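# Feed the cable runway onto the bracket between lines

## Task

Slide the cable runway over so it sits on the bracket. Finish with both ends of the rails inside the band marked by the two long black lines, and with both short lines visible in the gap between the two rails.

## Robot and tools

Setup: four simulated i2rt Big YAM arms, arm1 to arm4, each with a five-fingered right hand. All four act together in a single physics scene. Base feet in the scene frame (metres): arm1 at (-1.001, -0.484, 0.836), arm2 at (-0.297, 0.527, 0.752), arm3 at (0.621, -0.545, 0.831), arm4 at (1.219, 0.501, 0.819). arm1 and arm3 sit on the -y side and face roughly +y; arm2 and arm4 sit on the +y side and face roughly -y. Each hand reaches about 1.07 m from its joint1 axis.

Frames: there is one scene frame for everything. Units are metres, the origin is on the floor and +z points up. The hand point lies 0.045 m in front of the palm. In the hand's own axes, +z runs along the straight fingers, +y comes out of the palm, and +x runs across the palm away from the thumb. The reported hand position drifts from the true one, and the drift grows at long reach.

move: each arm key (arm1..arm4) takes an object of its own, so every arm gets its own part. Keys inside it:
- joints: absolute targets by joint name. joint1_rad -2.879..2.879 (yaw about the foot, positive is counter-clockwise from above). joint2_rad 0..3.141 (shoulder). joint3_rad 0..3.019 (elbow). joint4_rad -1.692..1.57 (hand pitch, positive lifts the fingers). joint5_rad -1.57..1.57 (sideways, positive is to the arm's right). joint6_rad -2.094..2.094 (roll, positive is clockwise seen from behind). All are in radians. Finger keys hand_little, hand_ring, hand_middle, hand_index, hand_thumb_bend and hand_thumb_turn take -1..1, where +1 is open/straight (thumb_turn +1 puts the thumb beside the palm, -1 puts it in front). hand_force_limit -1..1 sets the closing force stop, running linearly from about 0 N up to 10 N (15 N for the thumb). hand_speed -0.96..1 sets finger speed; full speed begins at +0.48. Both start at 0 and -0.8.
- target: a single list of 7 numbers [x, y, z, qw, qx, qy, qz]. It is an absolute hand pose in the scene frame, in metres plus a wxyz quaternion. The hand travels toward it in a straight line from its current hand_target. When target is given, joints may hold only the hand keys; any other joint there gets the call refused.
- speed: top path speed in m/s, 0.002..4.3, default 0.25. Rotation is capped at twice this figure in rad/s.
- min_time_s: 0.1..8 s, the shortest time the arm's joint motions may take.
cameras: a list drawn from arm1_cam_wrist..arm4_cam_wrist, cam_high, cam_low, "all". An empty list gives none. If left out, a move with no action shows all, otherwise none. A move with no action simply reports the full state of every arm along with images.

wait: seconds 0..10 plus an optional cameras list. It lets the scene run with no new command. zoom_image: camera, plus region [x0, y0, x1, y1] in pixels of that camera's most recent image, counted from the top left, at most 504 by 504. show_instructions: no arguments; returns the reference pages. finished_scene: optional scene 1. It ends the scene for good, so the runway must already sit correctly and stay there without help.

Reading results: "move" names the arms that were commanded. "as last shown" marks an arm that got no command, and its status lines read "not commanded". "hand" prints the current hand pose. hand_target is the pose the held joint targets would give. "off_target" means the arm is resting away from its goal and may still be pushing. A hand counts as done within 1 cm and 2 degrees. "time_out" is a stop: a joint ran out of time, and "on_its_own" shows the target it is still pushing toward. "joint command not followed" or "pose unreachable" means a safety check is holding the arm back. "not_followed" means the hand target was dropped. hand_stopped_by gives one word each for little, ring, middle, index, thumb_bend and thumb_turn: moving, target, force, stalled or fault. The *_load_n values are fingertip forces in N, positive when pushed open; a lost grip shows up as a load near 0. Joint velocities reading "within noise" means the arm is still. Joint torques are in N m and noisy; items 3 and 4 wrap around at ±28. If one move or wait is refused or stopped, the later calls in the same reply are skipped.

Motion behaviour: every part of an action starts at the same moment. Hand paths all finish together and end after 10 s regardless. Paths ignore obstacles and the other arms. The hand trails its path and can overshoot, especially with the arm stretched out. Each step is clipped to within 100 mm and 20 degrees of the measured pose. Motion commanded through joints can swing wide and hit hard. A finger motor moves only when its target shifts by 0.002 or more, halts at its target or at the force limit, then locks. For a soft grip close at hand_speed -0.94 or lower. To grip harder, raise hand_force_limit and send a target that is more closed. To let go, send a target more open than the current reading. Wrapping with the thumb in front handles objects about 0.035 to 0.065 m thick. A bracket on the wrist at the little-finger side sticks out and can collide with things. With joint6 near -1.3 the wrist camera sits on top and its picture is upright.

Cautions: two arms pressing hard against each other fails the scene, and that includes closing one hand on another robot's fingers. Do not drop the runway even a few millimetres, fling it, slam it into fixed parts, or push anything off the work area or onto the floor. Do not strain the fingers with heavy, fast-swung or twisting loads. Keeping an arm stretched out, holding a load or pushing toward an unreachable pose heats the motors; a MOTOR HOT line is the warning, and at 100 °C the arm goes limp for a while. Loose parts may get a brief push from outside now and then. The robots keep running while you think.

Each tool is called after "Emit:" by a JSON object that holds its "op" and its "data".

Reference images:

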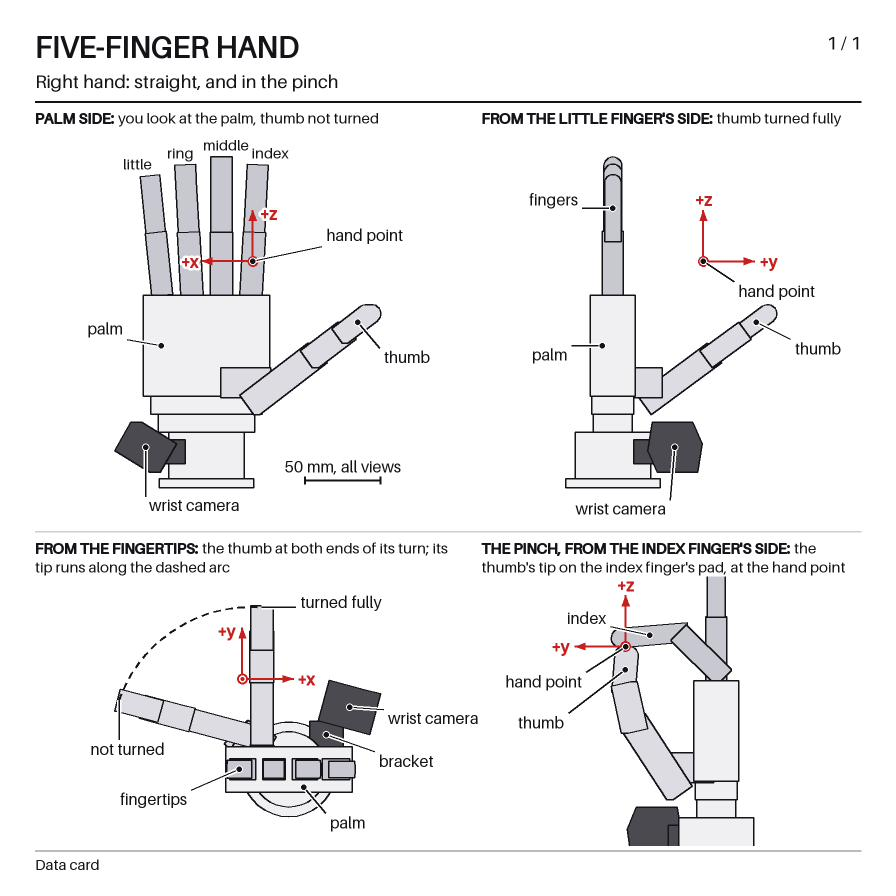

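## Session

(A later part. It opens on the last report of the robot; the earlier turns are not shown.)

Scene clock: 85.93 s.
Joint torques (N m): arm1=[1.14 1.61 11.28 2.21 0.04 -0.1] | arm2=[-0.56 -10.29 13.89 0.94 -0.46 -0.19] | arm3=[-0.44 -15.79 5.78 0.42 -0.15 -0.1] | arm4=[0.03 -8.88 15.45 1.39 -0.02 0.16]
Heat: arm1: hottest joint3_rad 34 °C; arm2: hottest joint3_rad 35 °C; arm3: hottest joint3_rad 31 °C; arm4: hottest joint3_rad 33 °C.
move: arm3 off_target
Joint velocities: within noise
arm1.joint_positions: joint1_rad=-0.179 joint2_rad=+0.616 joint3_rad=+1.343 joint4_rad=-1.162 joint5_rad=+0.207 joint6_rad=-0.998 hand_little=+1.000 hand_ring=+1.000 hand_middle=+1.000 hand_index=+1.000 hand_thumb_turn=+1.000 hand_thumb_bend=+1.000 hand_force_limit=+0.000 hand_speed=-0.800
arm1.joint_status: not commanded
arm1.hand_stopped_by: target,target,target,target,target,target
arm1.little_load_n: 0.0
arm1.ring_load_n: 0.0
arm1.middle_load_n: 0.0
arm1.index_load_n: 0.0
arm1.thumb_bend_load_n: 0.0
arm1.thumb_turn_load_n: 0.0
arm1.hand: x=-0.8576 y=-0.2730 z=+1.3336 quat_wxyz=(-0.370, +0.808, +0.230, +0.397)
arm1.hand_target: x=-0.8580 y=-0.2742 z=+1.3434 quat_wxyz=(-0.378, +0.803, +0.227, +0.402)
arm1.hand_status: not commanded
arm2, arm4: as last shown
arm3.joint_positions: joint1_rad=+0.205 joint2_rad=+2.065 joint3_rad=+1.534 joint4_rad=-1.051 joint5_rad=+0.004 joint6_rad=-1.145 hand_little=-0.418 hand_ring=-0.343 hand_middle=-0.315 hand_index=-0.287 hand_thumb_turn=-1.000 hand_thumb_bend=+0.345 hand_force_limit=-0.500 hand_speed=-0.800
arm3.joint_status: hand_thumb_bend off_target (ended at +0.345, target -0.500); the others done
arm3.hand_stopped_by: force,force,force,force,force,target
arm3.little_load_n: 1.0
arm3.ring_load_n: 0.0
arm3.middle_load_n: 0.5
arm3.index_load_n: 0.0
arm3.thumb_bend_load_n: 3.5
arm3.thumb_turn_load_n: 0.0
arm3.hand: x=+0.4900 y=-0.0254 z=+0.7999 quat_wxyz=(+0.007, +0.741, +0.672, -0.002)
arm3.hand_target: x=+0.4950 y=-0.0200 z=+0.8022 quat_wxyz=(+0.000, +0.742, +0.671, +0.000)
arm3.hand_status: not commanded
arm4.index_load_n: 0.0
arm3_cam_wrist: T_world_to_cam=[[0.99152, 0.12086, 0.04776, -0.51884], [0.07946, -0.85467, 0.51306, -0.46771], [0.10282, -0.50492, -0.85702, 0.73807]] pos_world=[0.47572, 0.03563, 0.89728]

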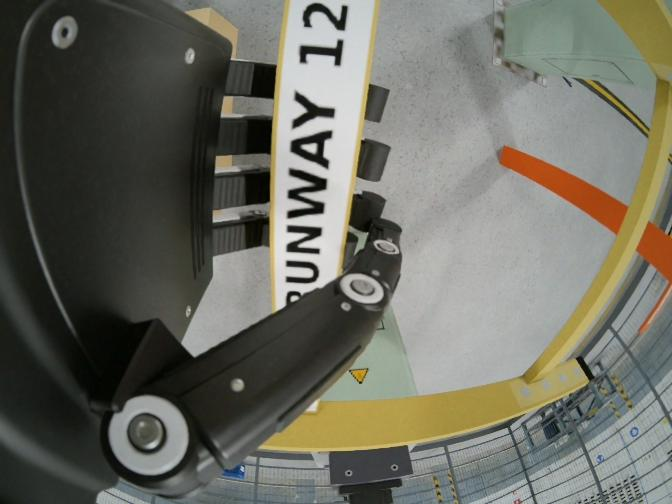

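Emit:
{"op": "move", "data": {"arm3": {"target": [0.60, -0.02, 0.806, 0.0, 0.7416, 0.6709, 0.0], "speed": 0.06}, "cameras": ["arm3_cam_wrist", "arm2_cam_wrist", "cam_low"]}}

Scene clock: 90.67 s.
Joint torques (N m): arm1=[0.97 1.44 11.21 2.24 0.05 -0.1] | arm2=[-0.44 -10.05 13.97 0.69 -0.49 -0.17] | arm3=[-0.32 -16.62 5.3 0.53 0.03 -0.1] | arm4=[-0.03 -8.88 15.39 1.39 -0.01 0.15]
Heat: arm1: hottest joint3_rad 34 °C; arm2: hottest joint3_rad 36 °C; arm3: hottest joint3_rad 30 °C; arm4: hottest joint3_rad 34 °C.
move: arm3 off_target
Joint velocities: within noise
arm1, arm2: as last shown
arm3.joint_positions: joint1_rad=+0.028 joint2_rad=+2.024 joint3_rad=+1.451 joint4_rad=-1.026 joint5_rad=-0.001 joint6_rad=-1.319 hand_little=-0.418 hand_ring=-0.343 hand_middle=-0.315 hand_index=-0.287 hand_thumb_turn=-1.000 hand_thumb_bend=+0.345 hand_force_limit=-0.500 hand_speed=-0.800
arm3.joint_status: not commanded
arm3.hand_stopped_by: force,force,force,force,force,target
arm3.little_load_n: 0.0
arm3.ring_load_n: 0.0
arm3.middle_load_n: 0.5
arm3.index_load_n: 0.0
arm3.thumb_bend_load_n: 3.5
arm3.thumb_turn_load_n: 0.0
arm3.hand: x=+0.5939 y=-0.0266 z=+0.7964 quat_wxyz=(+0.013, +0.742, +0.670, -0.010)
arm3.hand_target: x=+0.6000 y=-0.0202 z=+0.8061 quat_wxyz=(+0.000, +0.742, +0.671, +0.000)
arm3.hand_status: off_target (0.013 m and 1.8 deg from the pose sent, 0.110 m and 0.9 deg at the start)
arm4.joint_positions: joint1_rad=-0.060 joint2_rad=+1.327 joint3_rad=+1.275 joint4_rad=-1.107 joint5_rad=+0.035 joint6_rad=-1.198 hand_little=+1.000 hand_ring=+1.000 hand_middle=+1.000 hand_index=+1.000 hand_thumb_turn=+1.000 hand_thumb_bend=+1.000 hand_force_limit=+0.000 hand_speed=-0.800
arm4.joint_status: not commanded
arm4.hand_stopped_by: target,target,target,target,target,target
arm4.little_load_n: 0.0
arm4.ring_load_n: 0.0
arm4.middle_load_n: 0.0
arm4.index_load_n: 0.0
arm4.thumb_bend_load_n: 0.0
arm4.thumb_turn_load_n: 0.0
arm4.hand: x=+1.2012 y=+0.0601 z=+1.0491 quat_wxyz=(+0.126, +0.579, -0.789, +0.163)
arm4.hand_target: x=+1.1999 y=+0.0419 z=+1.0804 quat_wxyz=(+0.147, +0.566, -0.787, +0.198)
arm4.hand_status: not commanded
pictures: arm2_cam_wrist, arm3_cam_wrist, cam_low
arm2_cam_wrist: T_world_to_cam=[[-0.99955, 0.00408, -0.02963, -0.56336], [0.00128, 0.99559, 0.09384, -0.25621], [0.02988, 0.09376, -0.99515, 1.13506]] pos_world=[-0.59669, 0.15095, 1.1369]
arm3_cam_wrist: T_world_to_cam=[[0.99218, 0.11771, 0.04149, -0.6171], [0.07824, -0.84559, 0.52806, -0.48619], [0.09724, -0.52069, -0.84819, 0.71965]] pos_world=[0.58033, 0.03623, 0.89274]

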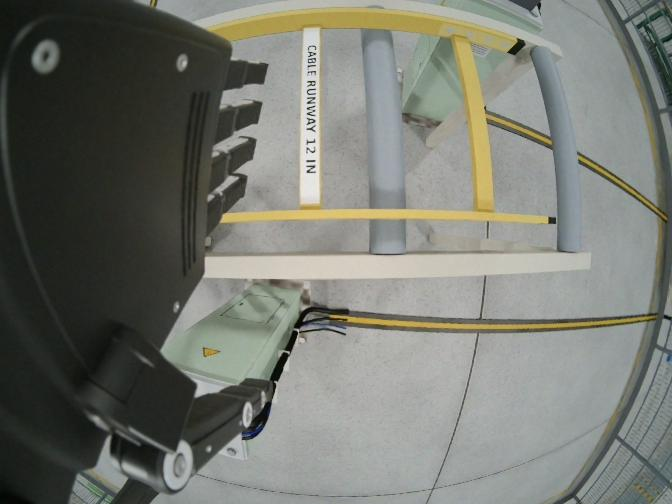

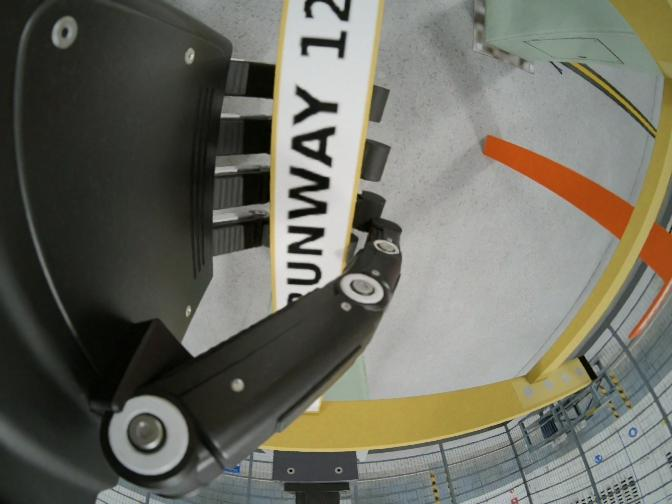

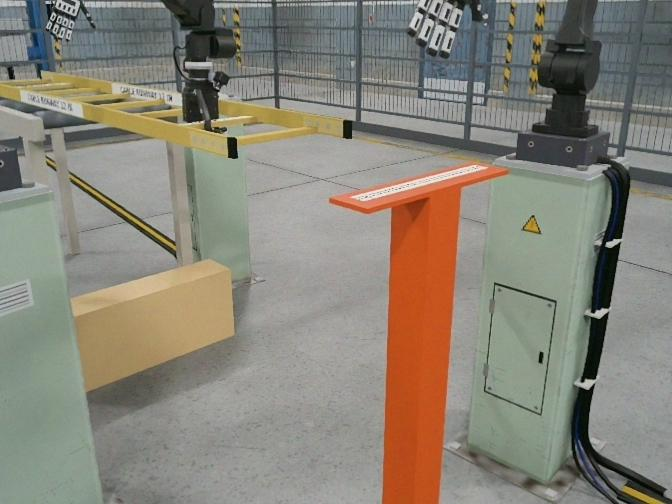

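Emit:
{"op": "move", "data": {"arm3": {"target": [0.70, -0.02, 0.815, 0.0, 0.7416, 0.6709, 0.0], "speed": 0.06}, "cameras": ["cam_low", "arm4_cam_wrist"]}}

Scene clock: 94.00 s.
Joint torques (N m): arm1=[0.97 1.61 11.28 2.28 0.05 -0.11] | arm2=[-1.32 -9.88 14.01 0.7 -0.39 -0.22] | arm3=[1.03 -17.73 6.41 -0.18 0.09 -0.01] | arm4=[0.09 -8.88 15.42 1.37 -0.01 0.15]
Heat: arm1: hottest joint3_rad 34 °C; arm2: hottest joint3_rad 36 °C; arm3: hottest joint3_rad 30 °C; arm4: hottest joint3_rad 34 °C.
move: arm3 off_target
Joint velocities: within noise
arm1, arm4: as last shown
arm2.joint_positions: joint1_rad=-0.572 joint2_rad=+1.321 joint3_rad=+1.378 joint4_rad=-1.246 joint5_rad=-0.297 joint6_rad=-1.853 hand_little=+1.000 hand_ring=+1.000 hand_middle=+1.000 hand_index=+1.000 hand_thumb_turn=+1.000 hand_thumb_bend=+1.000 hand_force_limit=+0.000 hand_speed=-0.800
arm2.joint_status: not commanded
arm2.hand_stopped_by: target,target,target,target,target,target
arm2.little_load_n: 0.0
arm2.ring_load_n: 0.0
arm2.middle_load_n: 0.0
arm2.index_load_n: 0.0
arm2.thumb_bend_load_n: -0.5
arm2.thumb_turn_load_n: 0.0
arm2.hand: x=-0.5899 y=+0.1624 z=+1.0227 quat_wxyz=(+0.133, +0.568, -0.789, +0.194)
arm2.hand_target: x=-0.5997 y=+0.1604 z=+1.0399 quat_wxyz=(+0.147, +0.566, -0.787, +0.198)
arm2.hand_status: not commanded
arm3.joint_positions: joint1_rad=-0.165 joint2_rad=+2.017 joint3_rad=+1.421 joint4_rad=-1.019 joint5_rad=-0.004 joint6_rad=-1.508 hand_little=-0.417 hand_ring=-0.343 hand_middle=-0.315 hand_index=-0.287 hand_thumb_turn=-1.000 hand_thumb_bend=+0.345 hand_force_limit=-0.500 hand_speed=-0.800
arm3.joint_status: not commanded
arm3.hand_stopped_by: force,force,force,force,force,target
arm3.little_load_n: 6.0
arm3.ring_load_n: 0.0
arm3.middle_load_n: 0.5
arm3.index_load_n: 1.0
arm3.thumb_bend_load_n: 3.5
arm3.thumb_turn_load_n: 0.0
arm3.hand: x=+0.7009 y=-0.0323 z=+0.7908 quat_wxyz=(+0.016, +0.743, +0.669, -0.018)
arm3.hand_target: x=+0.7000 y=-0.0204 z=+0.8148 quat_wxyz=(+0.000, +0.742, +0.671, +0.000)
arm3.hand_status: off_target (0.027 m and 2.8 deg from the pose sent, 0.108 m and 1.8 deg at the start)
pictures: arm4_cam_wrist, cam_low
arm4_cam_wrist: T_world_to_cam=[[-0.99976, -0.01874, 0.01146, 1.18821], [-0.01773, 0.9964, 0.08294, -0.12558], [-0.01297, 0.08271, -0.99649, 1.17676]] pos_world=[1.20096, 0.05006, 1.16943]

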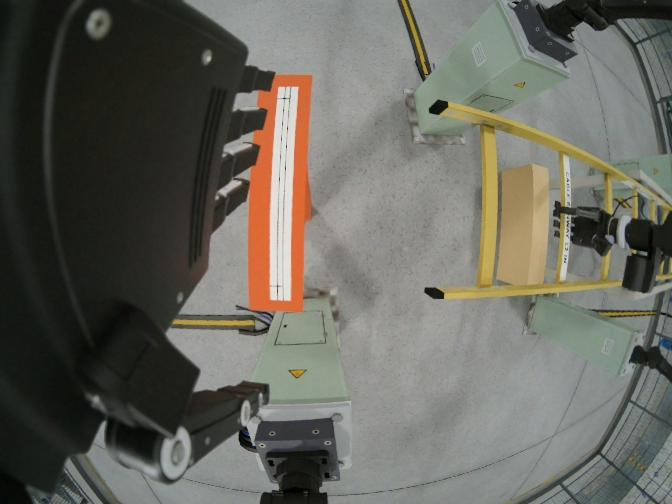

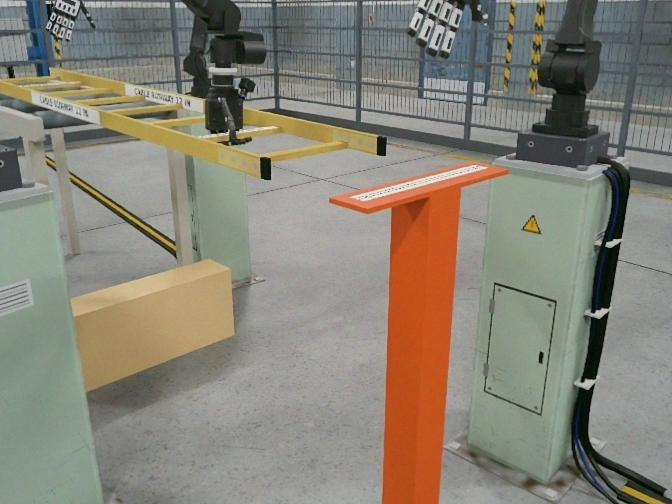

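Emit:
{"op": "move", "data": {"arm3": {"target": [0.79, -0.012, 0.835, 0.0, 0.7416, 0.6709, 0.0], "speed": 0.06}, "cameras": ["cam_low", "arm4_cam_wrist", "arm3_cam_wrist", "cam_high"]}}

Scene clock: 97.47 s.
Joint torques (N m): arm1=[0.85 1.73 11.29 2.26 0.03 -0.11] | arm2=[-0.67 -10.29 14.01 1.02 -0.43 -0.17] | arm3=[0.09 -19.96 10.36 -2.4 0.24 0.13] | arm4=[0.03 -8.88 15.39 1.39 -0.01 0.16]
Heat: arm1: hottest joint3_rad 34 °C; arm2: hottest joint3_rad 36 °C; arm3: hottest joint3_rad 31 °C; arm4: hottest joint3_rad 34 °C.
move: arm3 off_target
Joint velocities: within noise
arm1, arm2, arm4: as last shown
arm2.thumb_bend_load_n: 0.0
arm3.joint_positions: joint1_rad=-0.314 joint2_rad=+2.053 joint3_rad=+1.436 joint4_rad=-1.036 joint5_rad=-0.008 joint6_rad=-1.674 hand_little=-0.418 hand_ring=-0.343 hand_middle=-0.315 hand_index=-0.286 hand_thumb_turn=-1.000 hand_thumb_bend=+0.345 hand_force_limit=-0.500 hand_speed=-0.800
arm3.joint_status: not commanded
arm3.hand_stopped_by: force,force,force,force,force,target
arm3.little_load_n: 1.0
arm3.ring_load_n: 0.0
arm3.middle_load_n: 2.5
arm3.index_load_n: 8.5
arm3.thumb_bend_load_n: 2.5
arm3.thumb_turn_load_n: 0.0
arm3.hand: x=+0.7813 y=-0.0441 z=+0.7771 quat_wxyz=(+0.022, +0.737, +0.674, -0.036)
arm3.hand_target: x=+0.7896 y=-0.0152 z=+0.8342 quat_wxyz=(-0.001, +0.742, +0.671, +0.001)
arm3.hand_status: off_target (0.067 m and 5.0 deg from the pose sent, 0.102 m and 2.8 deg at the start)
pictures: arm3_cam_wrist, arm4_cam_wrist, cam_high, cam_low
arm3_cam_wrist: T_world_to_cam=[[0.99124, 0.13182, 0.00856, -0.77318], [0.10369, -0.81658, 0.56784, -0.555], [0.08185, -0.56198, -0.8231, 0.66671]] pos_world=[0.76938, 0.02339, 0.87053]
arm4_cam_wrist: T_world_to_cam=[[-0.99976, -0.01874, 0.01146, 1.18821], [-0.01773, 0.9964, 0.08294, -0.12558], [-0.01297, 0.08271, -0.99649, 1.17676]] pos_world=[1.20096, 0.05006, 1.16943]

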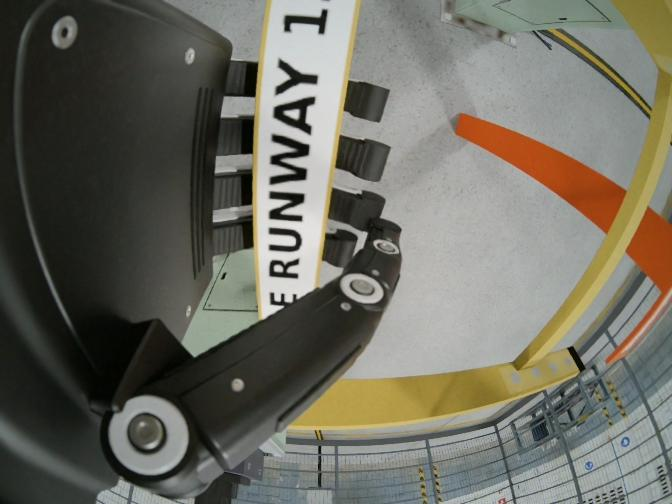

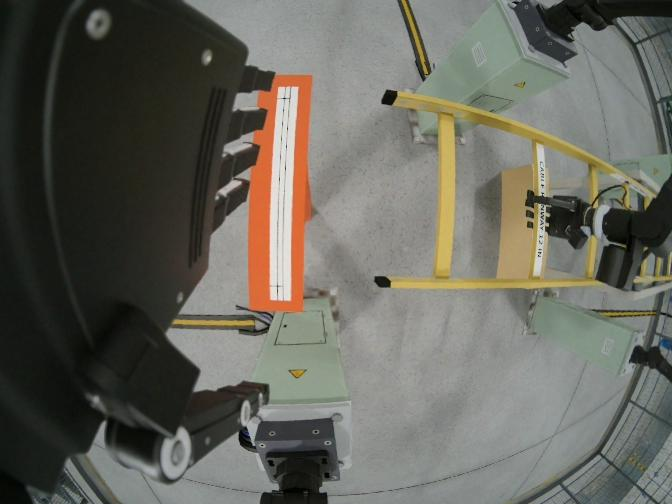

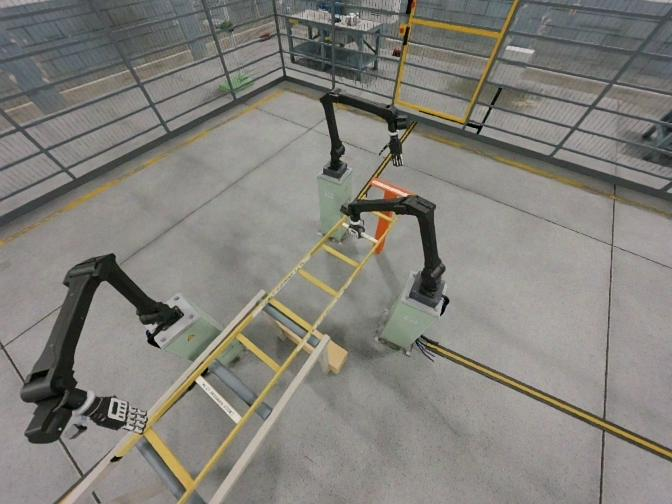

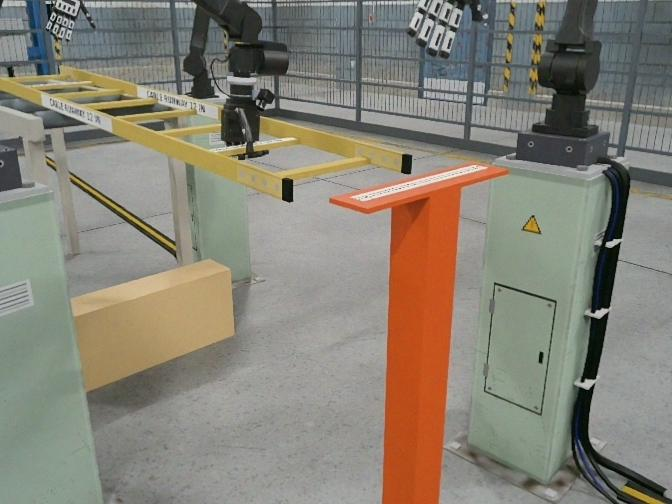

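Emit:
{"op": "move", "data": {"arm3": {"target": [0.792, 0.012, 0.875, -0.0315, 0.7409, 0.6703, 0.0285], "speed": 0.05}, "cameras": ["cam_low", "arm3_cam_wrist"]}}

Scene clock: 101.53 s.
Joint torques (N m): arm1=[0.85 1.49 11.3 2.24 0.04 -0.09] | arm2=[-0.73 -9.99 13.9 0.55 -0.42 -0.15] | arm3=[-0.03 -23.24 11.25 -1.28 0.12 0.15] | arm4=[0.03 -8.76 15.42 1.39 -0.01 0.16]
Heat: arm1: hottest joint3_rad 35 °C; arm2: hottest joint3_rad 36 °C; arm3: hottest joint3_rad 31 °C; arm4: hottest joint3_rad 34 °C.
move: arm3 off_target
Joint velocities: within noise
arm1, arm2, arm4: as last shown
arm3.joint_positions: joint1_rad=-0.315 joint2_rad=+2.042 joint3_rad=+1.441 joint4_rad=-1.049 joint5_rad=-0.022 joint6_rad=-1.674 hand_little=-0.418 hand_ring=-0.343 hand_middle=-0.315 hand_index=-0.286 hand_thumb_turn=-1.000 hand_thumb_bend=+0.345 hand_force_limit=-0.500 hand_speed=-0.800
arm3.joint_status: not commanded
arm3.hand_stopped_by: force,force,force,force,force,target
arm3.little_load_n: 1.0
arm3.ring_load_n: 0.0
arm3.middle_load_n: 2.5
arm3.index_load_n: 7.5
arm3.thumb_bend_load_n: 2.0
arm3.thumb_turn_load_n: 0.0
arm3.hand: x=+0.7793 y=-0.0433 z=+0.7836 quat_wxyz=(+0.016, +0.738, +0.674, -0.040)
arm3.hand_target: x=+0.7899 y=+0.0008 z=+0.8676 quat_wxyz=(-0.032, +0.741, +0.670, +0.029)
arm3.hand_status: off_target (0.108 m and 9.6 deg from the pose sent, 0.113 m and 9.7 deg at the start; pose on its path clipped on 23 of 45 steps)
pictures: arm3_cam_wrist, cam_low
arm3_cam_wrist: T_world_to_cam=[[0.99157, 0.12954, -0.00359, -0.76223], [0.10911, -0.81959, 0.56246, -0.55786], [0.06992, -0.55811, -0.82682, 0.68496]] pos_world=[0.76879, 0.0238, 0.87737]

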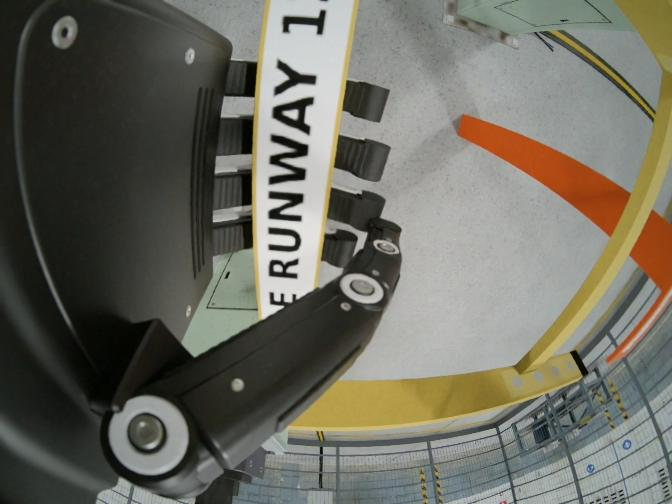

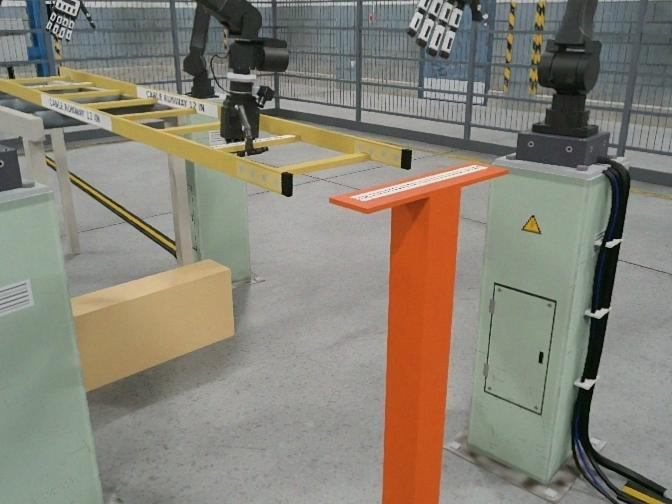

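Emit:
{"op": "move", "data": {"cameras": ["arm2_cam_wrist", "arm4_cam_wrist", "arm1_cam_wrist"]}}

Emit:
{"op": "zoom_image", "data": {"camera": "arm4_cam_wrist", "region": [240, 60, 640, 360]}}

Emit:
{"op": "zoom_image", "data": {"camera": "arm2_cam_wrist", "region": [200, 0, 600, 300]}}

Scene clock: 115.33 s.
Joint torques (N m): arm1=[0.91 1.79 11.23 2.24 0.02 -0.11] | arm2=[-1.03 -9.64 13.97 0.7 -0.44 -0.18] | arm3=[0.38 -23.65 11.19 -1.29 0.07 0.1] | arm4=[0.09 -8.82 15.41 1.37 -0.01 0.16]
Heat: arm1: hottest joint3_rad 35 °C; arm2: hottest joint3_rad 37 °C; arm3: hottest joint3_rad 31 °C; arm4: hottest joint3_rad 35 °C.
Joint velocities: within noise
arm1.joint_positions: joint1_rad=-0.179 joint2_rad=+0.616 joint3_rad=+1.343 joint4_rad=-1.162 joint5_rad=+0.207 joint6_rad=-0.998 hand_little=+1.000 hand_ring=+1.000 hand_middle=+1.000 hand_index=+1.000 hand_thumb_turn=+1.000 hand_thumb_bend=+1.000 hand_force_limit=+0.000 hand_speed=-0.800
arm1.joint_status: not commanded
arm1.hand_stopped_by: target,target,target,target,target,target
arm1.little_load_n: 0.0
arm1.ring_load_n: 0.0
arm1.middle_load_n: 0.0
arm1.index_load_n: 0.0
arm1.thumb_bend_load_n: 0.0
arm1.thumb_turn_load_n: 0.0
arm1.hand: x=-0.8576 y=-0.2730 z=+1.3336 quat_wxyz=(-0.370, +0.808, +0.230, +0.397) (m; scene frame)
arm1.hand_target: x=-0.8580 y=-0.2742 z=+1.3434 quat_wxyz=(-0.378, +0.803, +0.227, +0.402) (m; scene frame)
arm1.hand_status: not commanded
arm2.joint_positions: joint1_rad=-0.572 joint2_rad=+1.321 joint3_rad=+1.378 joint4_rad=-1.246 joint5_rad=-0.297 joint6_rad=-1.853 hand_little=+1.000 hand_ring=+1.000 hand_middle=+1.000 hand_index=+1.000 hand_thumb_turn=+1.000 hand_thumb_bend=+1.000 hand_force_limit=+0.000 hand_speed=-0.800
arm2.joint_status: not commanded
arm2.hand_stopped_by: target,target,target,target,target,target
arm2.little_load_n: 0.0
arm2.ring_load_n: 0.0
arm2.middle_load_n: 0.0
arm2.index_load_n: 0.0
arm2.thumb_bend_load_n: -0.5
arm2.thumb_turn_load_n: 0.0
arm2.hand: x=-0.5899 y=+0.1624 z=+1.0227 quat_wxyz=(+0.133, +0.568, -0.789, +0.194) (m; scene frame)
arm2.hand_target: x=-0.5997 y=+0.1604 z=+1.0399 quat_wxyz=(+0.147, +0.566, -0.787, +0.198) (m; scene frame)
arm2.hand_status: not commanded
arm3.joint_positions: joint1_rad=-0.315 joint2_rad=+2.042 joint3_rad=+1.441 joint4_rad=-1.049 joint5_rad=-0.022 joint6_rad=-1.674 hand_little=-0.418 hand_ring=-0.343 hand_middle=-0.315 hand_index=-0.286 hand_thumb_turn=-1.000 hand_thumb_bend=+0.345 hand_force_limit=-0.500 hand_speed=-0.800
arm3.joint_status: not commanded
arm3.hand_stopped_by: force,force,force,force,force,target
arm3.little_load_n: 1.5
arm3.ring_load_n: 0.0
arm3.middle_load_n: 2.5
arm3.index_load_n: 7.5
arm3.thumb_bend_load_n: 2.0
arm3.thumb_turn_load_n: 0.0
arm3.hand: x=+0.7793 y=-0.0433 z=+0.7836 quat_wxyz=(+0.016, +0.738, +0.674, -0.040) (m; scene frame)
arm3.hand_target: x=+0.7899 y=+0.0008 z=+0.8676 quat_wxyz=(-0.032, +0.741, +0.670, +0.029) (m; scene frame)
arm3.hand_status: off_target (0.108 m and 9.6 deg from the pose sent, 0.113 m and 9.7 deg at the start; pose on its path clipped on 23 of 45 steps)
arm4.joint_positions: joint1_rad=-0.060 joint2_rad=+1.327 joint3_rad=+1.275 joint4_rad=-1.107 joint5_rad=+0.035 joint6_rad=-1.198 hand_little=+1.000 hand_ring=+1.000 hand_middle=+1.000 hand_index=+1.000 hand_thumb_turn=+1.000 hand_thumb_bend=+1.000 hand_force_limit=+0.000 hand_speed=-0.800
arm4.joint_status: not commanded
arm4.hand_stopped_by: target,target,target,target,target,target
arm4.little_load_n: 0.0
arm4.ring_load_n: 0.0
arm4.middle_load_n: 0.0
arm4.index_load_n: 0.0
arm4.thumb_bend_load_n: 0.0
arm4.thumb_turn_load_n: 0.0
arm4.hand: x=+1.2012 y=+0.0601 z=+1.0491 quat_wxyz=(+0.126, +0.579, -0.789, +0.163) (m; scene frame)
arm4.hand_target: x=+1.1999 y=+0.0419 z=+1.0804 quat_wxyz=(+0.147, +0.566, -0.787, +0.198) (m; scene frame)
arm4.hand_status: not commanded
pictures: arm1_cam_wrist, arm2_cam_wrist, arm4_cam_wrist
camera_calibration:
arm2_cam_wrist: T_world_to_cam=[[-0.99955, 0.00408, -0.02963, -0.56336], [0.00128, 0.99559, 0.09384, -0.25621], [0.02988, 0.09376, -0.99515, 1.13506]] pos_world=[-0.59669, 0.15095, 1.1369]
arm4_cam_wrist: T_world_to_cam=[[-0.99976, -0.01874, 0.01146, 1.18821], [-0.01773, 0.9964, 0.08294, -0.12558], [-0.01297, 0.08271, -0.99649, 1.17676]] pos_world=[1.20096, 0.05006, 1.16943]

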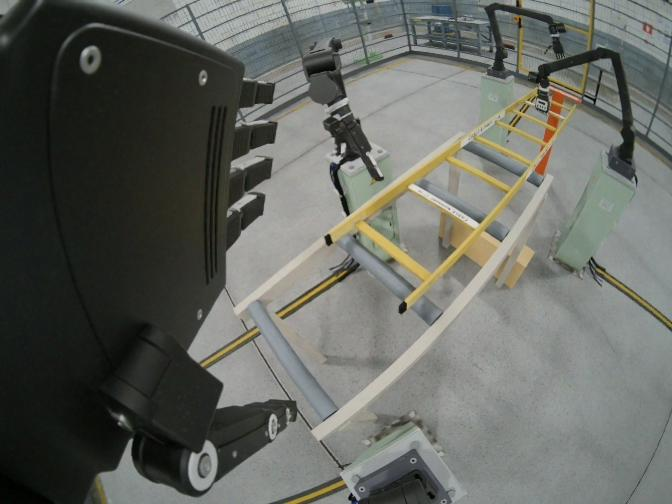

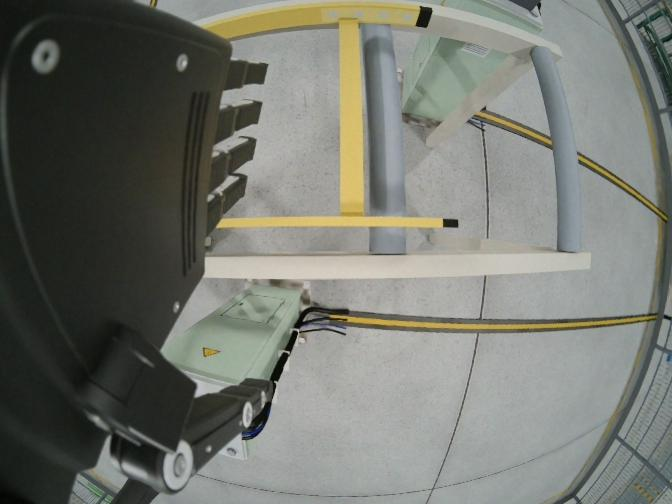

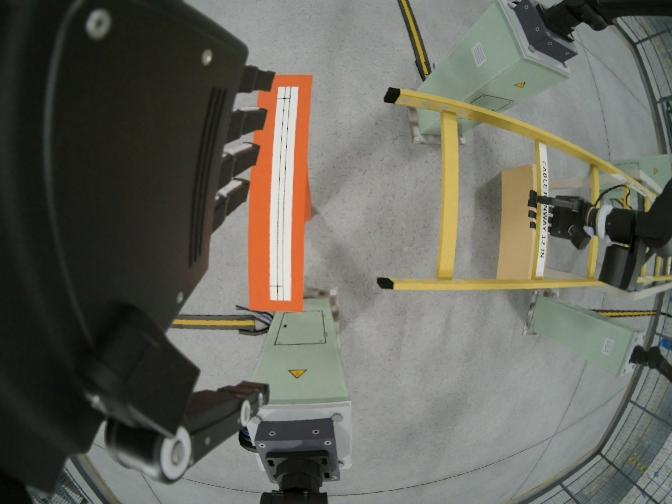

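Scaled by 1.260 from the camera's image (finer frame: 960x720).

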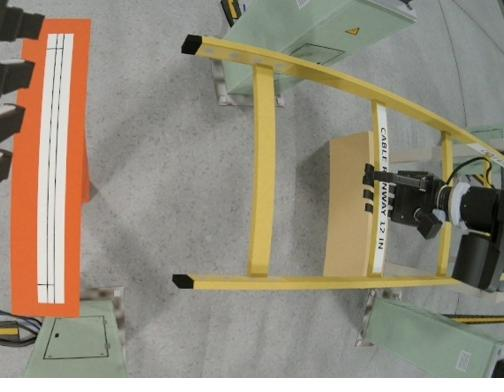

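Scaled by 1.260 from the camera's image (finer frame: 960x720).

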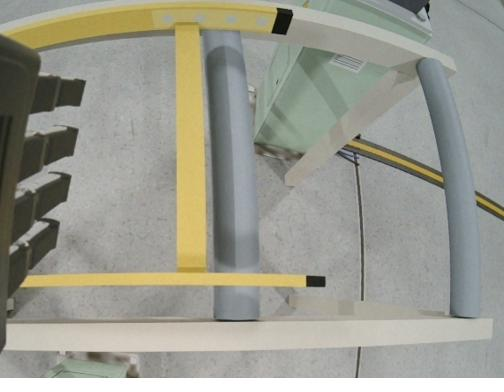

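Emit:
{"op": "move", "data": {"arm4": {"joints": {"joint6_rad": 1.5, "joint4_rad": -1.25, "hand_thumb_turn": -1}, "min_time_s": 3}, "cameras": ["arm4_cam_wrist"]}}

Scene clock: 126.90 s.
Joint torques (N m): arm1=[0.79 1.67 11.28 2.28 0.04 -0.09] | arm2=[-0.32 -10.81 13.96 0.75 -0.44 -0.17] | arm3=[0.85 -23.06 11.3 -1.28 0.06 0.14] | arm4=[0.03 -8.64 15.16 -0.17 -0.06 0.17]
Heat: arm1: hottest joint3_rad 35 °C; arm2: hottest joint3_rad 37 °C; arm3: hottest joint3_rad 32 °C; arm4: hottest joint3_rad 35 °C.
move: arm4 done
Joint velocities: within noise
arm1, arm2, arm3: as last shown
arm2.thumb_bend_load_n: 0.0
arm3.little_load_n: 1.0
arm3.middle_load_n: 2.0
arm3.index_load_n: 8.0
arm4.joint_positions: joint1_rad=-0.060 joint2_rad=+1.327 joint3_rad=+1.275 joint4_rad=-1.239 joint5_rad=+0.035 joint6_rad=+1.489 hand_little=+1.000 hand_ring=+1.000 hand_middle=+1.000 hand_index=+1.000 hand_thumb_turn=-1.000 hand_thumb_bend=+1.000 hand_force_limit=+0.000 hand_speed=-0.800
arm4.joint_status: all done
arm4.hand_stopped_by: target,target,target,target,target,target
arm4.little_load_n: 0.0
arm4.ring_load_n: 0.0
arm4.middle_load_n: 0.0
arm4.index_load_n: 0.0
arm4.thumb_bend_load_n: 0.0
arm4.thumb_turn_load_n: 0.0
arm4.hand: x=+1.3112 y=+0.0291 z=+1.0604 quat_wxyz=(-0.084, -0.645, -0.751, +0.113)
arm4.hand_target: x=+1.3083 y=+0.0170 z=+1.0923 quat_wxyz=(-0.105, -0.649, -0.742, +0.132)
arm4.hand_status: not commanded
arm4_cam_wrist: T_world_to_cam=[[0.88735, 0.43525, -0.15223, -1.01654], [0.41708, -0.61684, 0.6675, -1.23662], [0.19663, -0.6558, -0.72888, 0.6549]] pos_world=[1.28902, 0.10914, 1.14804]

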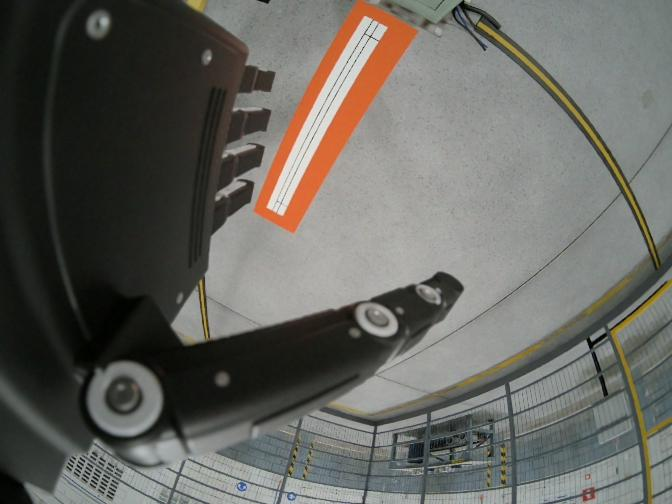

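Emit:
{"op": "move", "data": {"arm4": {"target": [1.04, -0.02, 0.98, 0.0, 0.7071, 0.7071, 0.0], "speed": 0.2}, "cameras": ["arm4_cam_wrist"]}}

Emit:
{"op": "zoom_image", "data": {"camera": "arm4_cam_wrist", "region": [180, 0, 680, 400]}}

Scene clock: 130.37 s.
Joint torques (N m): arm1=[0.73 1.55 11.28 2.22 0.04 -0.1] | arm2=[-0.85 -11.22 13.96 0.81 -0.45 -0.19] | arm3=[0.03 -23.65 11.21 -1.26 0.06 0.11] | arm4=[1.14 -12.57 14 -0.94 -0.02 -0.05]
Heat: arm1: hottest joint3_rad 35 °C; arm2: hottest joint3_rad 37 °C; arm3: hottest joint3_rad 32 °C; arm4: hottest joint3_rad 36 °C.
move: arm4 off_target
Joint velocities: within noise
arm1, arm2, arm3: as last shown
arm1.little_load_n: 0.5
arm1.index_load_n: -0.5
arm3.middle_load_n: 2.5
arm4.joint_positions: joint1_rad=-0.595 joint2_rad=+1.780 joint3_rad=+1.576 joint4_rad=-1.408 joint5_rad=-0.005 joint6_rad=+1.126 hand_little=+1.000 hand_ring=+1.000 hand_middle=+1.000 hand_index=+1.000 hand_thumb_turn=-1.000 hand_thumb_bend=+1.000 hand_force_limit=+0.000 hand_speed=-0.800
arm4.joint_status: not commanded
arm4.hand_stopped_by: target,target,target,target,target,target
arm4.little_load_n: 0.0
arm4.ring_load_n: 0.0
arm4.middle_load_n: 0.0
arm4.index_load_n: 0.0
arm4.thumb_bend_load_n: 0.0
arm4.thumb_turn_load_n: 0.0
arm4.hand: x=+1.0443 y=-0.0056 z=+0.9616 quat_wxyz=(+0.006, -0.713, -0.701, -0.018)
arm4.hand_target: x=+1.0404 y=-0.0192 z=+0.9802 quat_wxyz=(+0.000, -0.707, -0.707, +0.001)
arm4.hand_status: off_target (0.024 m and 2.4 deg from the pose sent, 0.287 m and 18.4 deg at the start)
arm4_cam_wrist: T_world_to_cam=[[0.95316, 0.30183, 0.01957, -1.01437], [0.26074, -0.85275, 0.45259, -0.71228], [0.1533, -0.42629, -0.8915, 0.8155]] pos_world=[1.02756, 0.04641, 1.06924]

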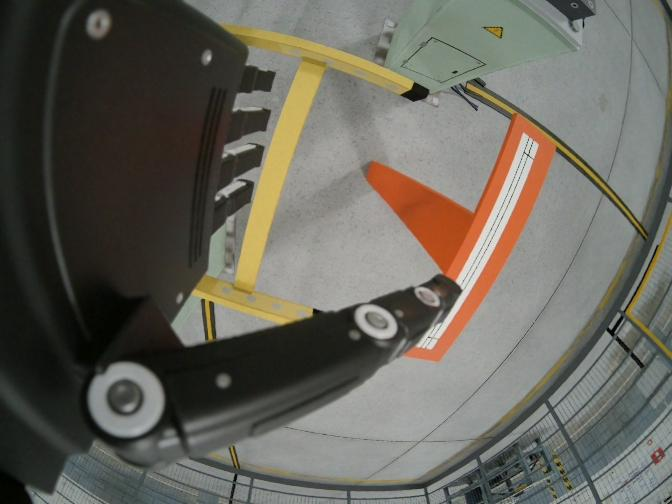

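Invalid region (180, 0, 680, 400): it reaches outside that camera's 672x504 image.

Emit:
{"op": "move", "data": {"arm4": {"target": [1.008, -0.065, 0.86, 0.0, 0.7071, 0.7071, 0.0], "speed": 0.12}, "cameras": ["arm4_cam_wrist"]}}

Emit:
{"op": "zoom_image", "data": {"camera": "arm4_cam_wrist", "region": [180, 0, 580, 400]}}

Scene clock: 139.47 s.
Joint torques (N m): arm1=[0.91 1.61 11.25 2.3 0.06 -0.1] | arm2=[-0.26 -10.75 14.09 0.76 -0.44 -0.19] | arm3=[0.56 -23.3 11.26 -1.32 0.1 0.15] | arm4=[0.09 -14.27 13.07 0.08 -0.01 -0.06]
Heat: arm1: hottest joint3_rad 35 °C; arm2: hottest joint3_rad 38 °C; arm3: hottest joint3_rad 33 °C; arm4: hottest joint3_rad 37 °C.
move: arm4 off_target
Joint velocities: within noise
arm1, arm2, arm3: as last shown
arm1.little_load_n: 0.0
arm1.index_load_n: 0.0
arm3.joint_positions: joint1_rad=-0.315 joint2_rad=+2.041 joint3_rad=+1.441 joint4_rad=-1.050 joint5_rad=-0.022 joint6_rad=-1.674 hand_little=-0.418 hand_ring=-0.343 hand_middle=-0.315 hand_index=-0.286 hand_thumb_turn=-1.000 hand_thumb_bend=+0.345 hand_force_limit=-0.500 hand_speed=-0.800
arm3.little_load_n: 1.5
arm3.hand: x=+0.7792 y=-0.0433 z=+0.7839 quat_wxyz=(+0.016, +0.738, +0.674, -0.040)
arm3.hand_target: x=+0.7899 y=+0.0008 z=+0.8677 quat_wxyz=(-0.032, +0.741, +0.670, +0.029)
arm4.joint_positions: joint1_rad=-0.598 joint2_rad=+2.001 joint3_rad=+1.589 joint4_rad=-1.219 joint5_rad=-0.005 joint6_rad=+1.112 hand_little=+1.000 hand_ring=+1.000 hand_middle=+1.000 hand_index=+1.000 hand_thumb_turn=-1.000 hand_thumb_bend=+1.000 hand_force_limit=+0.000 hand_speed=-0.800
arm4.joint_status: not commanded
arm4.hand_stopped_by: target,target,target,target,target,target
arm4.little_load_n: 0.0
arm4.ring_load_n: 0.0
arm4.middle_load_n: 0.5
arm4.index_load_n: 0.0
arm4.thumb_bend_load_n: 0.0
arm4.thumb_turn_load_n: 0.0
arm4.hand: x=+1.0228 y=-0.0449 z=+0.8460 quat_wxyz=(+0.009, -0.708, -0.705, -0.027)
arm4.hand_target: x=+1.0085 y=-0.0638 z=+0.8607 quat_wxyz=(+0.000, -0.707, -0.707, +0.000)
arm4.hand_status: off_target (0.029 m and 3.3 deg from the pose sent, 0.123 m and 2.4 deg at the start)
arm4_cam_wrist: T_world_to_cam=[[0.94921, 0.31287, 0.03335, -0.98685], [0.26701, -0.85705, 0.44066, -0.68433], [0.16645, -0.40937, -0.89706, 0.691]] pos_world=[1.00443, 0.00513, 0.95433]

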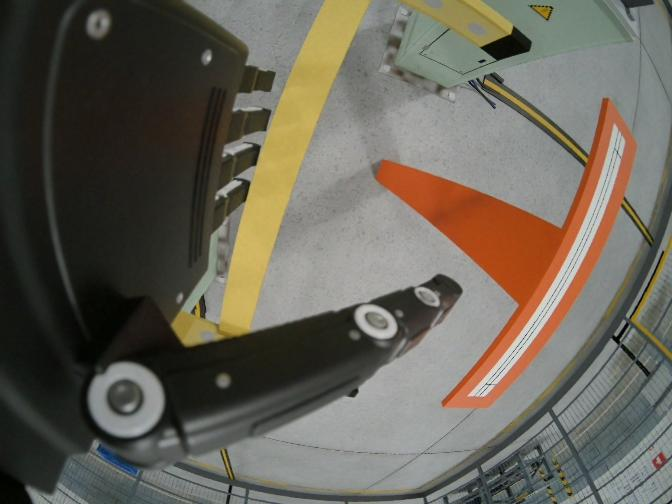

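Scaled by 1.260 from the camera's image (finer frame: 960x720).

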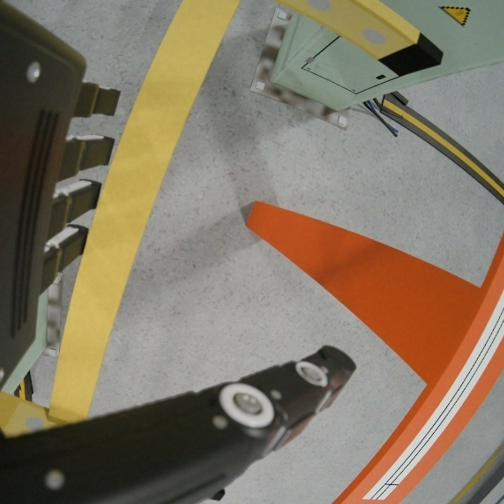

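Emit:
{"op": "move", "data": {"arm4": {"target": [0.988, -0.072, 0.86, 0.0, 0.7071, 0.7071, 0.0], "speed": 0.1}}}

Emit:
{"op": "move", "data": {"arm4": {"target": [0.988, -0.072, 0.79, 0.0, 0.7071, 0.7071, 0.0], "speed": 0.08}, "cameras": ["arm4_cam_wrist"]}}

Emit:
{"op": "zoom_image", "data": {"camera": "arm4_cam_wrist", "region": [180, 0, 580, 400]}}

Scene clock: 144.33 s.
Joint torques (N m): arm1=[0.97 1.79 11.21 2.26 0.06 -0.11] | arm2=[-1.08 -9.99 13.7 0.73 -0.46 -0.19] | arm3=[0.21 -23.36 11.25 -1.26 0.11 0.14] | arm4=[0.32 -14.39 13.3 -0.94 -0.01 -0.07]
Heat: arm1: hottest joint3_rad 35 °C; arm2: hottest joint3_rad 38 °C; arm3: hottest joint3_rad 33 °C; arm4: hottest joint3_rad 37 °C.
move: arm4 off_target
Joint velocities: within noise
arm1, arm2, arm3: as last shown
arm3.thumb_bend_load_n: 1.5
arm4.joint_positions: joint1_rad=-0.624 joint2_rad=+2.035 joint3_rad=+1.653 joint4_rad=-1.219 joint5_rad=-0.005 joint6_rad=+1.088 hand_little=+1.000 hand_ring=+1.000 hand_middle=+1.000 hand_index=+1.000 hand_thumb_turn=-1.000 hand_thumb_bend=+1.000 hand_force_limit=+0.000 hand_speed=-0.800
arm4.joint_status: not commanded
arm4.hand_stopped_by: target,target,target,target,target,target
arm4.little_load_n: 0.0
arm4.ring_load_n: 0.0
arm4.middle_load_n: 0.0
arm4.index_load_n: 0.0
arm4.thumb_bend_load_n: 0.0
arm4.thumb_turn_load_n: 0.0
arm4.hand: x=+0.9983 y=-0.0585 z=+0.8488 quat_wxyz=(+0.004, -0.710, -0.704, -0.013)
arm4.hand_target: x=+0.9884 y=-0.0713 z=+0.8602 quat_wxyz=(+0.000, -0.707, -0.707, +0.000)
arm4.hand_status: off_target (0.020 m and 1.6 deg from the pose sent, 0.046 m and 3.3 deg at the start)
pictures: none

Scene clock: 145.83 s.
Joint torques (N m): arm1=[0.91 1.67 11.22 2.24 0.04 -0.1] | arm2=[-0.85 -10.93 13.94 0.73 -0.46 -0.21] | arm3=[0.21 -23.41 11.18 -1.22 0.1 0.13] | arm4=[0.38 -14.92 7.75 0.28 -0.02 -0.06]
Heat: arm1: hottest joint3_rad 35 °C; arm2: hottest joint3_rad 38 °C; arm3: hottest joint3_rad 33 °C; arm4: hottest joint3_rad 37 °C.
move: arm4 done
Joint velocities: within noise
arm1, arm2, arm3: as last shown
arm3.thumb_bend_load_n: 2.0
arm4.joint_positions: joint1_rad=-0.624 joint2_rad=+2.115 joint3_rad=+1.644 joint4_rad=-1.099 joint5_rad=-0.005 joint6_rad=+1.088 hand_little=+1.000 hand_ring=+1.000 hand_middle=+1.000 hand_index=+1.000 hand_thumb_turn=-1.000 hand_thumb_bend=+1.000 hand_force_limit=+0.000 hand_speed=-0.800
arm4.joint_status: not commanded
arm4.hand_stopped_by: target,target,target,target,target,target
arm4.little_load_n: 0.0
arm4.ring_load_n: 0.0
arm4.middle_load_n: 0.0
arm4.index_load_n: 0.0
arm4.thumb_bend_load_n: 0.0
arm4.thumb_turn_load_n: 0.0
arm4.hand: x=+0.9894 y=-0.0747 z=+0.7985 quat_wxyz=(-0.001, -0.710, -0.704, +0.002)
arm4.hand_target: x=+0.9881 y=-0.0720 z=+0.7902 quat_wxyz=(+0.000, -0.707, -0.707, +0.000)
arm4.hand_status: done (0.009 m and 0.5 deg from the pose sent, 0.061 m and 1.6 deg at the start)
arm4_cam_wrist: T_world_to_cam=[[0.95041, 0.31084, -0.01, -0.91096], [0.27732, -0.83248, 0.47966, -0.71958], [0.14078, -0.45865, -0.8774, 0.64784]] pos_world=[0.97414, -0.01874, 0.90446]

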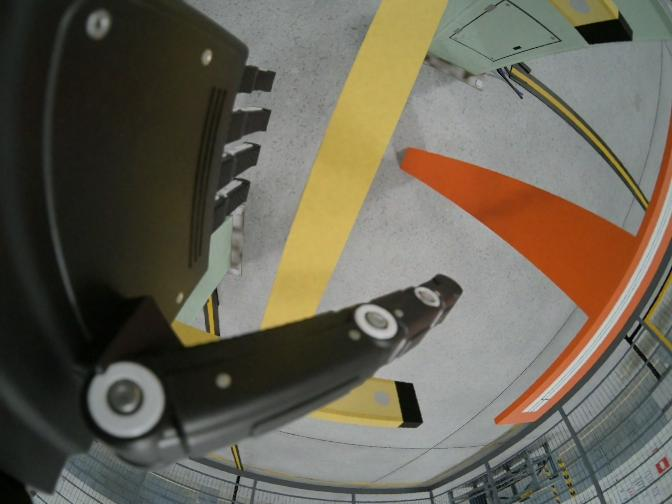

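Scaled by 1.260 from the camera's image (finer frame: 960x720).

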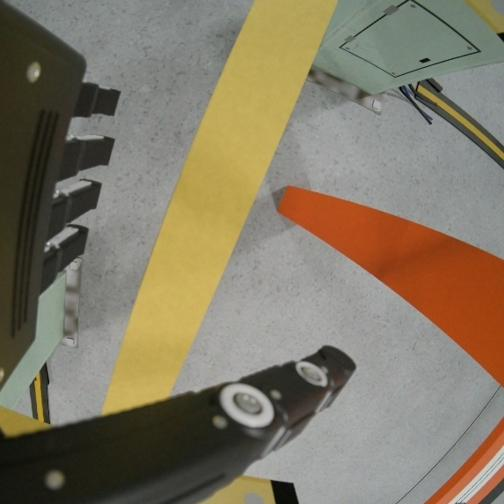

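Emit:
{"op": "move", "data": {"arm4": {"target": [0.996, -0.072, 0.775, 0.0, 0.7071, 0.7071, 0.0], "speed": 0.06}, "cameras": ["arm4_cam_wrist"]}}

Emit:
{"op": "move", "data": {"arm4": {"joints": {"hand_index": 0, "hand_middle": 0, "hand_ring": 0, "hand_little": 0, "hand_force_limit": -0.4}}, "cameras": ["arm4_cam_wrist"]}}

Scene clock: 148.93 s.
Joint torques (N m): arm1=[1.08 1.96 11.26 2.22 0.05 -0.12] | arm2=[-0.85 -10.99 13.96 0.65 -0.45 -0.22] | arm3=[0.44 -23.53 11.25 -1.31 0.11 0.14] | arm4=[1.26 -14.86 7.54 0.31 -0.02 0.06]
Heat: arm1: hottest joint3_rad 35 °C; arm2: hottest joint3_rad 38 °C; arm3: hottest joint3_rad 33 °C; arm4: hottest joint3_rad 37 °C.
move: arm4 off_target
Joint velocities: within noise
arm1, arm2, arm3: as last shown
arm1.index_load_n: -0.5
arm2.thumb_bend_load_n: -0.5
arm3.little_load_n: 1.0
arm4.joint_positions: joint1_rad=-0.624 joint2_rad=+2.123 joint3_rad=+1.619 joint4_rad=-1.063 joint5_rad=-0.005 joint6_rad=+1.088 hand_little=+1.000 hand_ring=+1.000 hand_middle=+1.000 hand_index=+1.000 hand_thumb_turn=-1.000 hand_thumb_bend=+1.000 hand_force_limit=+0.000 hand_speed=-0.800
arm4.joint_status: not commanded
arm4.hand_stopped_by: target,target,target,target,target,target
arm4.little_load_n: 0.0
arm4.ring_load_n: 0.0
arm4.middle_load_n: 0.0
arm4.index_load_n: 0.0
arm4.thumb_bend_load_n: 0.0
arm4.thumb_turn_load_n: 0.5
arm4.hand: x=+0.9906 y=-0.0723 z=+0.7853 quat_wxyz=(-0.001, -0.710, -0.705, +0.004)
arm4.hand_target: x=+0.9961 y=-0.0718 z=+0.7751 quat_wxyz=(+0.000, -0.707, -0.707, +0.000)
arm4.hand_status: off_target (0.012 m and 0.6 deg from the pose sent, 0.024 m and 0.5 deg at the start)
arm4_cam_wrist: T_world_to_cam=[[0.95038, 0.31083, -0.01246, -0.91105], [0.27812, -0.83103, 0.48171, -0.71387], [0.13937, -0.46127, -0.87624, 0.63743]] pos_world=[0.97554, -0.01603, 0.89106]

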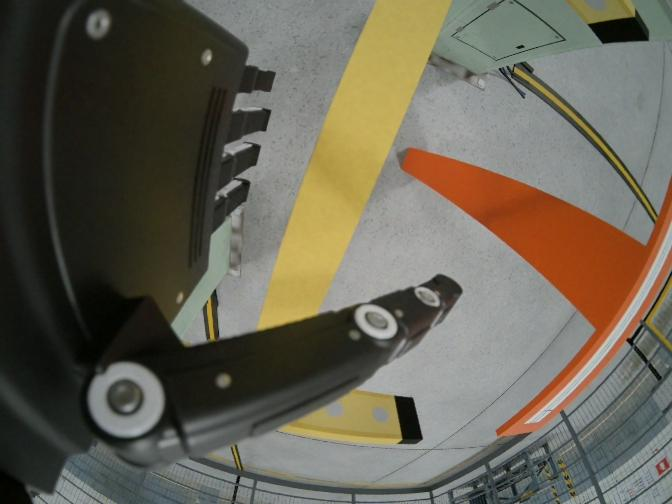

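Scene clock: 151.23 s.
Joint torques (N m): arm1=[0.97 1.67 11.28 2.21 0.04 -0.12] | arm2=[-0.03 -10.58 13.81 0.64 -0.44 -0.22] | arm3=[0.62 -23.41 11.33 -1.22 0.09 0.12] | arm4=[1.32 -14.86 7.51 0.29 -0.05 0.05]
Heat: arm1: hottest joint3_rad 35 °C; arm2: hottest joint3_rad 38 °C; arm3: hottest joint3_rad 33 °C; arm4: hottest joint3_rad 36 °C.
move: arm4 done
Joint velocities: within noise
arm1, arm2, arm3: as last shown
arm1.index_load_n: 0.0
arm2.thumb_bend_load_n: 0.0
arm3.index_load_n: 7.5
arm4.joint_positions: joint1_rad=-0.624 joint2_rad=+2.123 joint3_rad=+1.619 joint4_rad=-1.063 joint5_rad=-0.005 joint6_rad=+1.088 hand_little=+0.000 hand_ring=+0.000 hand_middle=+0.000 hand_index=+0.000 hand_thumb_turn=-1.000 hand_thumb_bend=+1.000 hand_force_limit=-0.400 hand_speed=-0.800
arm4.joint_status: all done
arm4.hand_stopped_by: target,target,target,target,target,target
arm4.little_load_n: 0.0
arm4.ring_load_n: 0.0
arm4.middle_load_n: 0.0
arm4.index_load_n: 0.0
arm4.thumb_bend_load_n: 0.0
arm4.thumb_turn_load_n: 0.0
arm4.hand: x=+0.9906 y=-0.0723 z=+0.7853 quat_wxyz=(-0.001, -0.710, -0.705, +0.004)
arm4.hand_target: x=+0.9961 y=-0.0718 z=+0.7751 quat_wxyz=(+0.000, -0.707, -0.707, +0.000)
arm4.hand_status: not commanded
arm4_cam_wrist: T_world_to_cam=[[0.95038, 0.31083, -0.01246, -0.91105], [0.27812, -0.83103, 0.48171, -0.71387], [0.13937, -0.46127, -0.87624, 0.63743]] pos_world=[0.97554, -0.01603, 0.89106]

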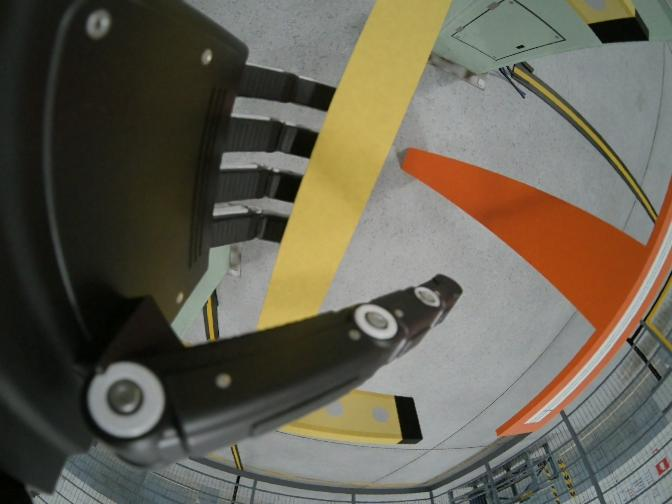

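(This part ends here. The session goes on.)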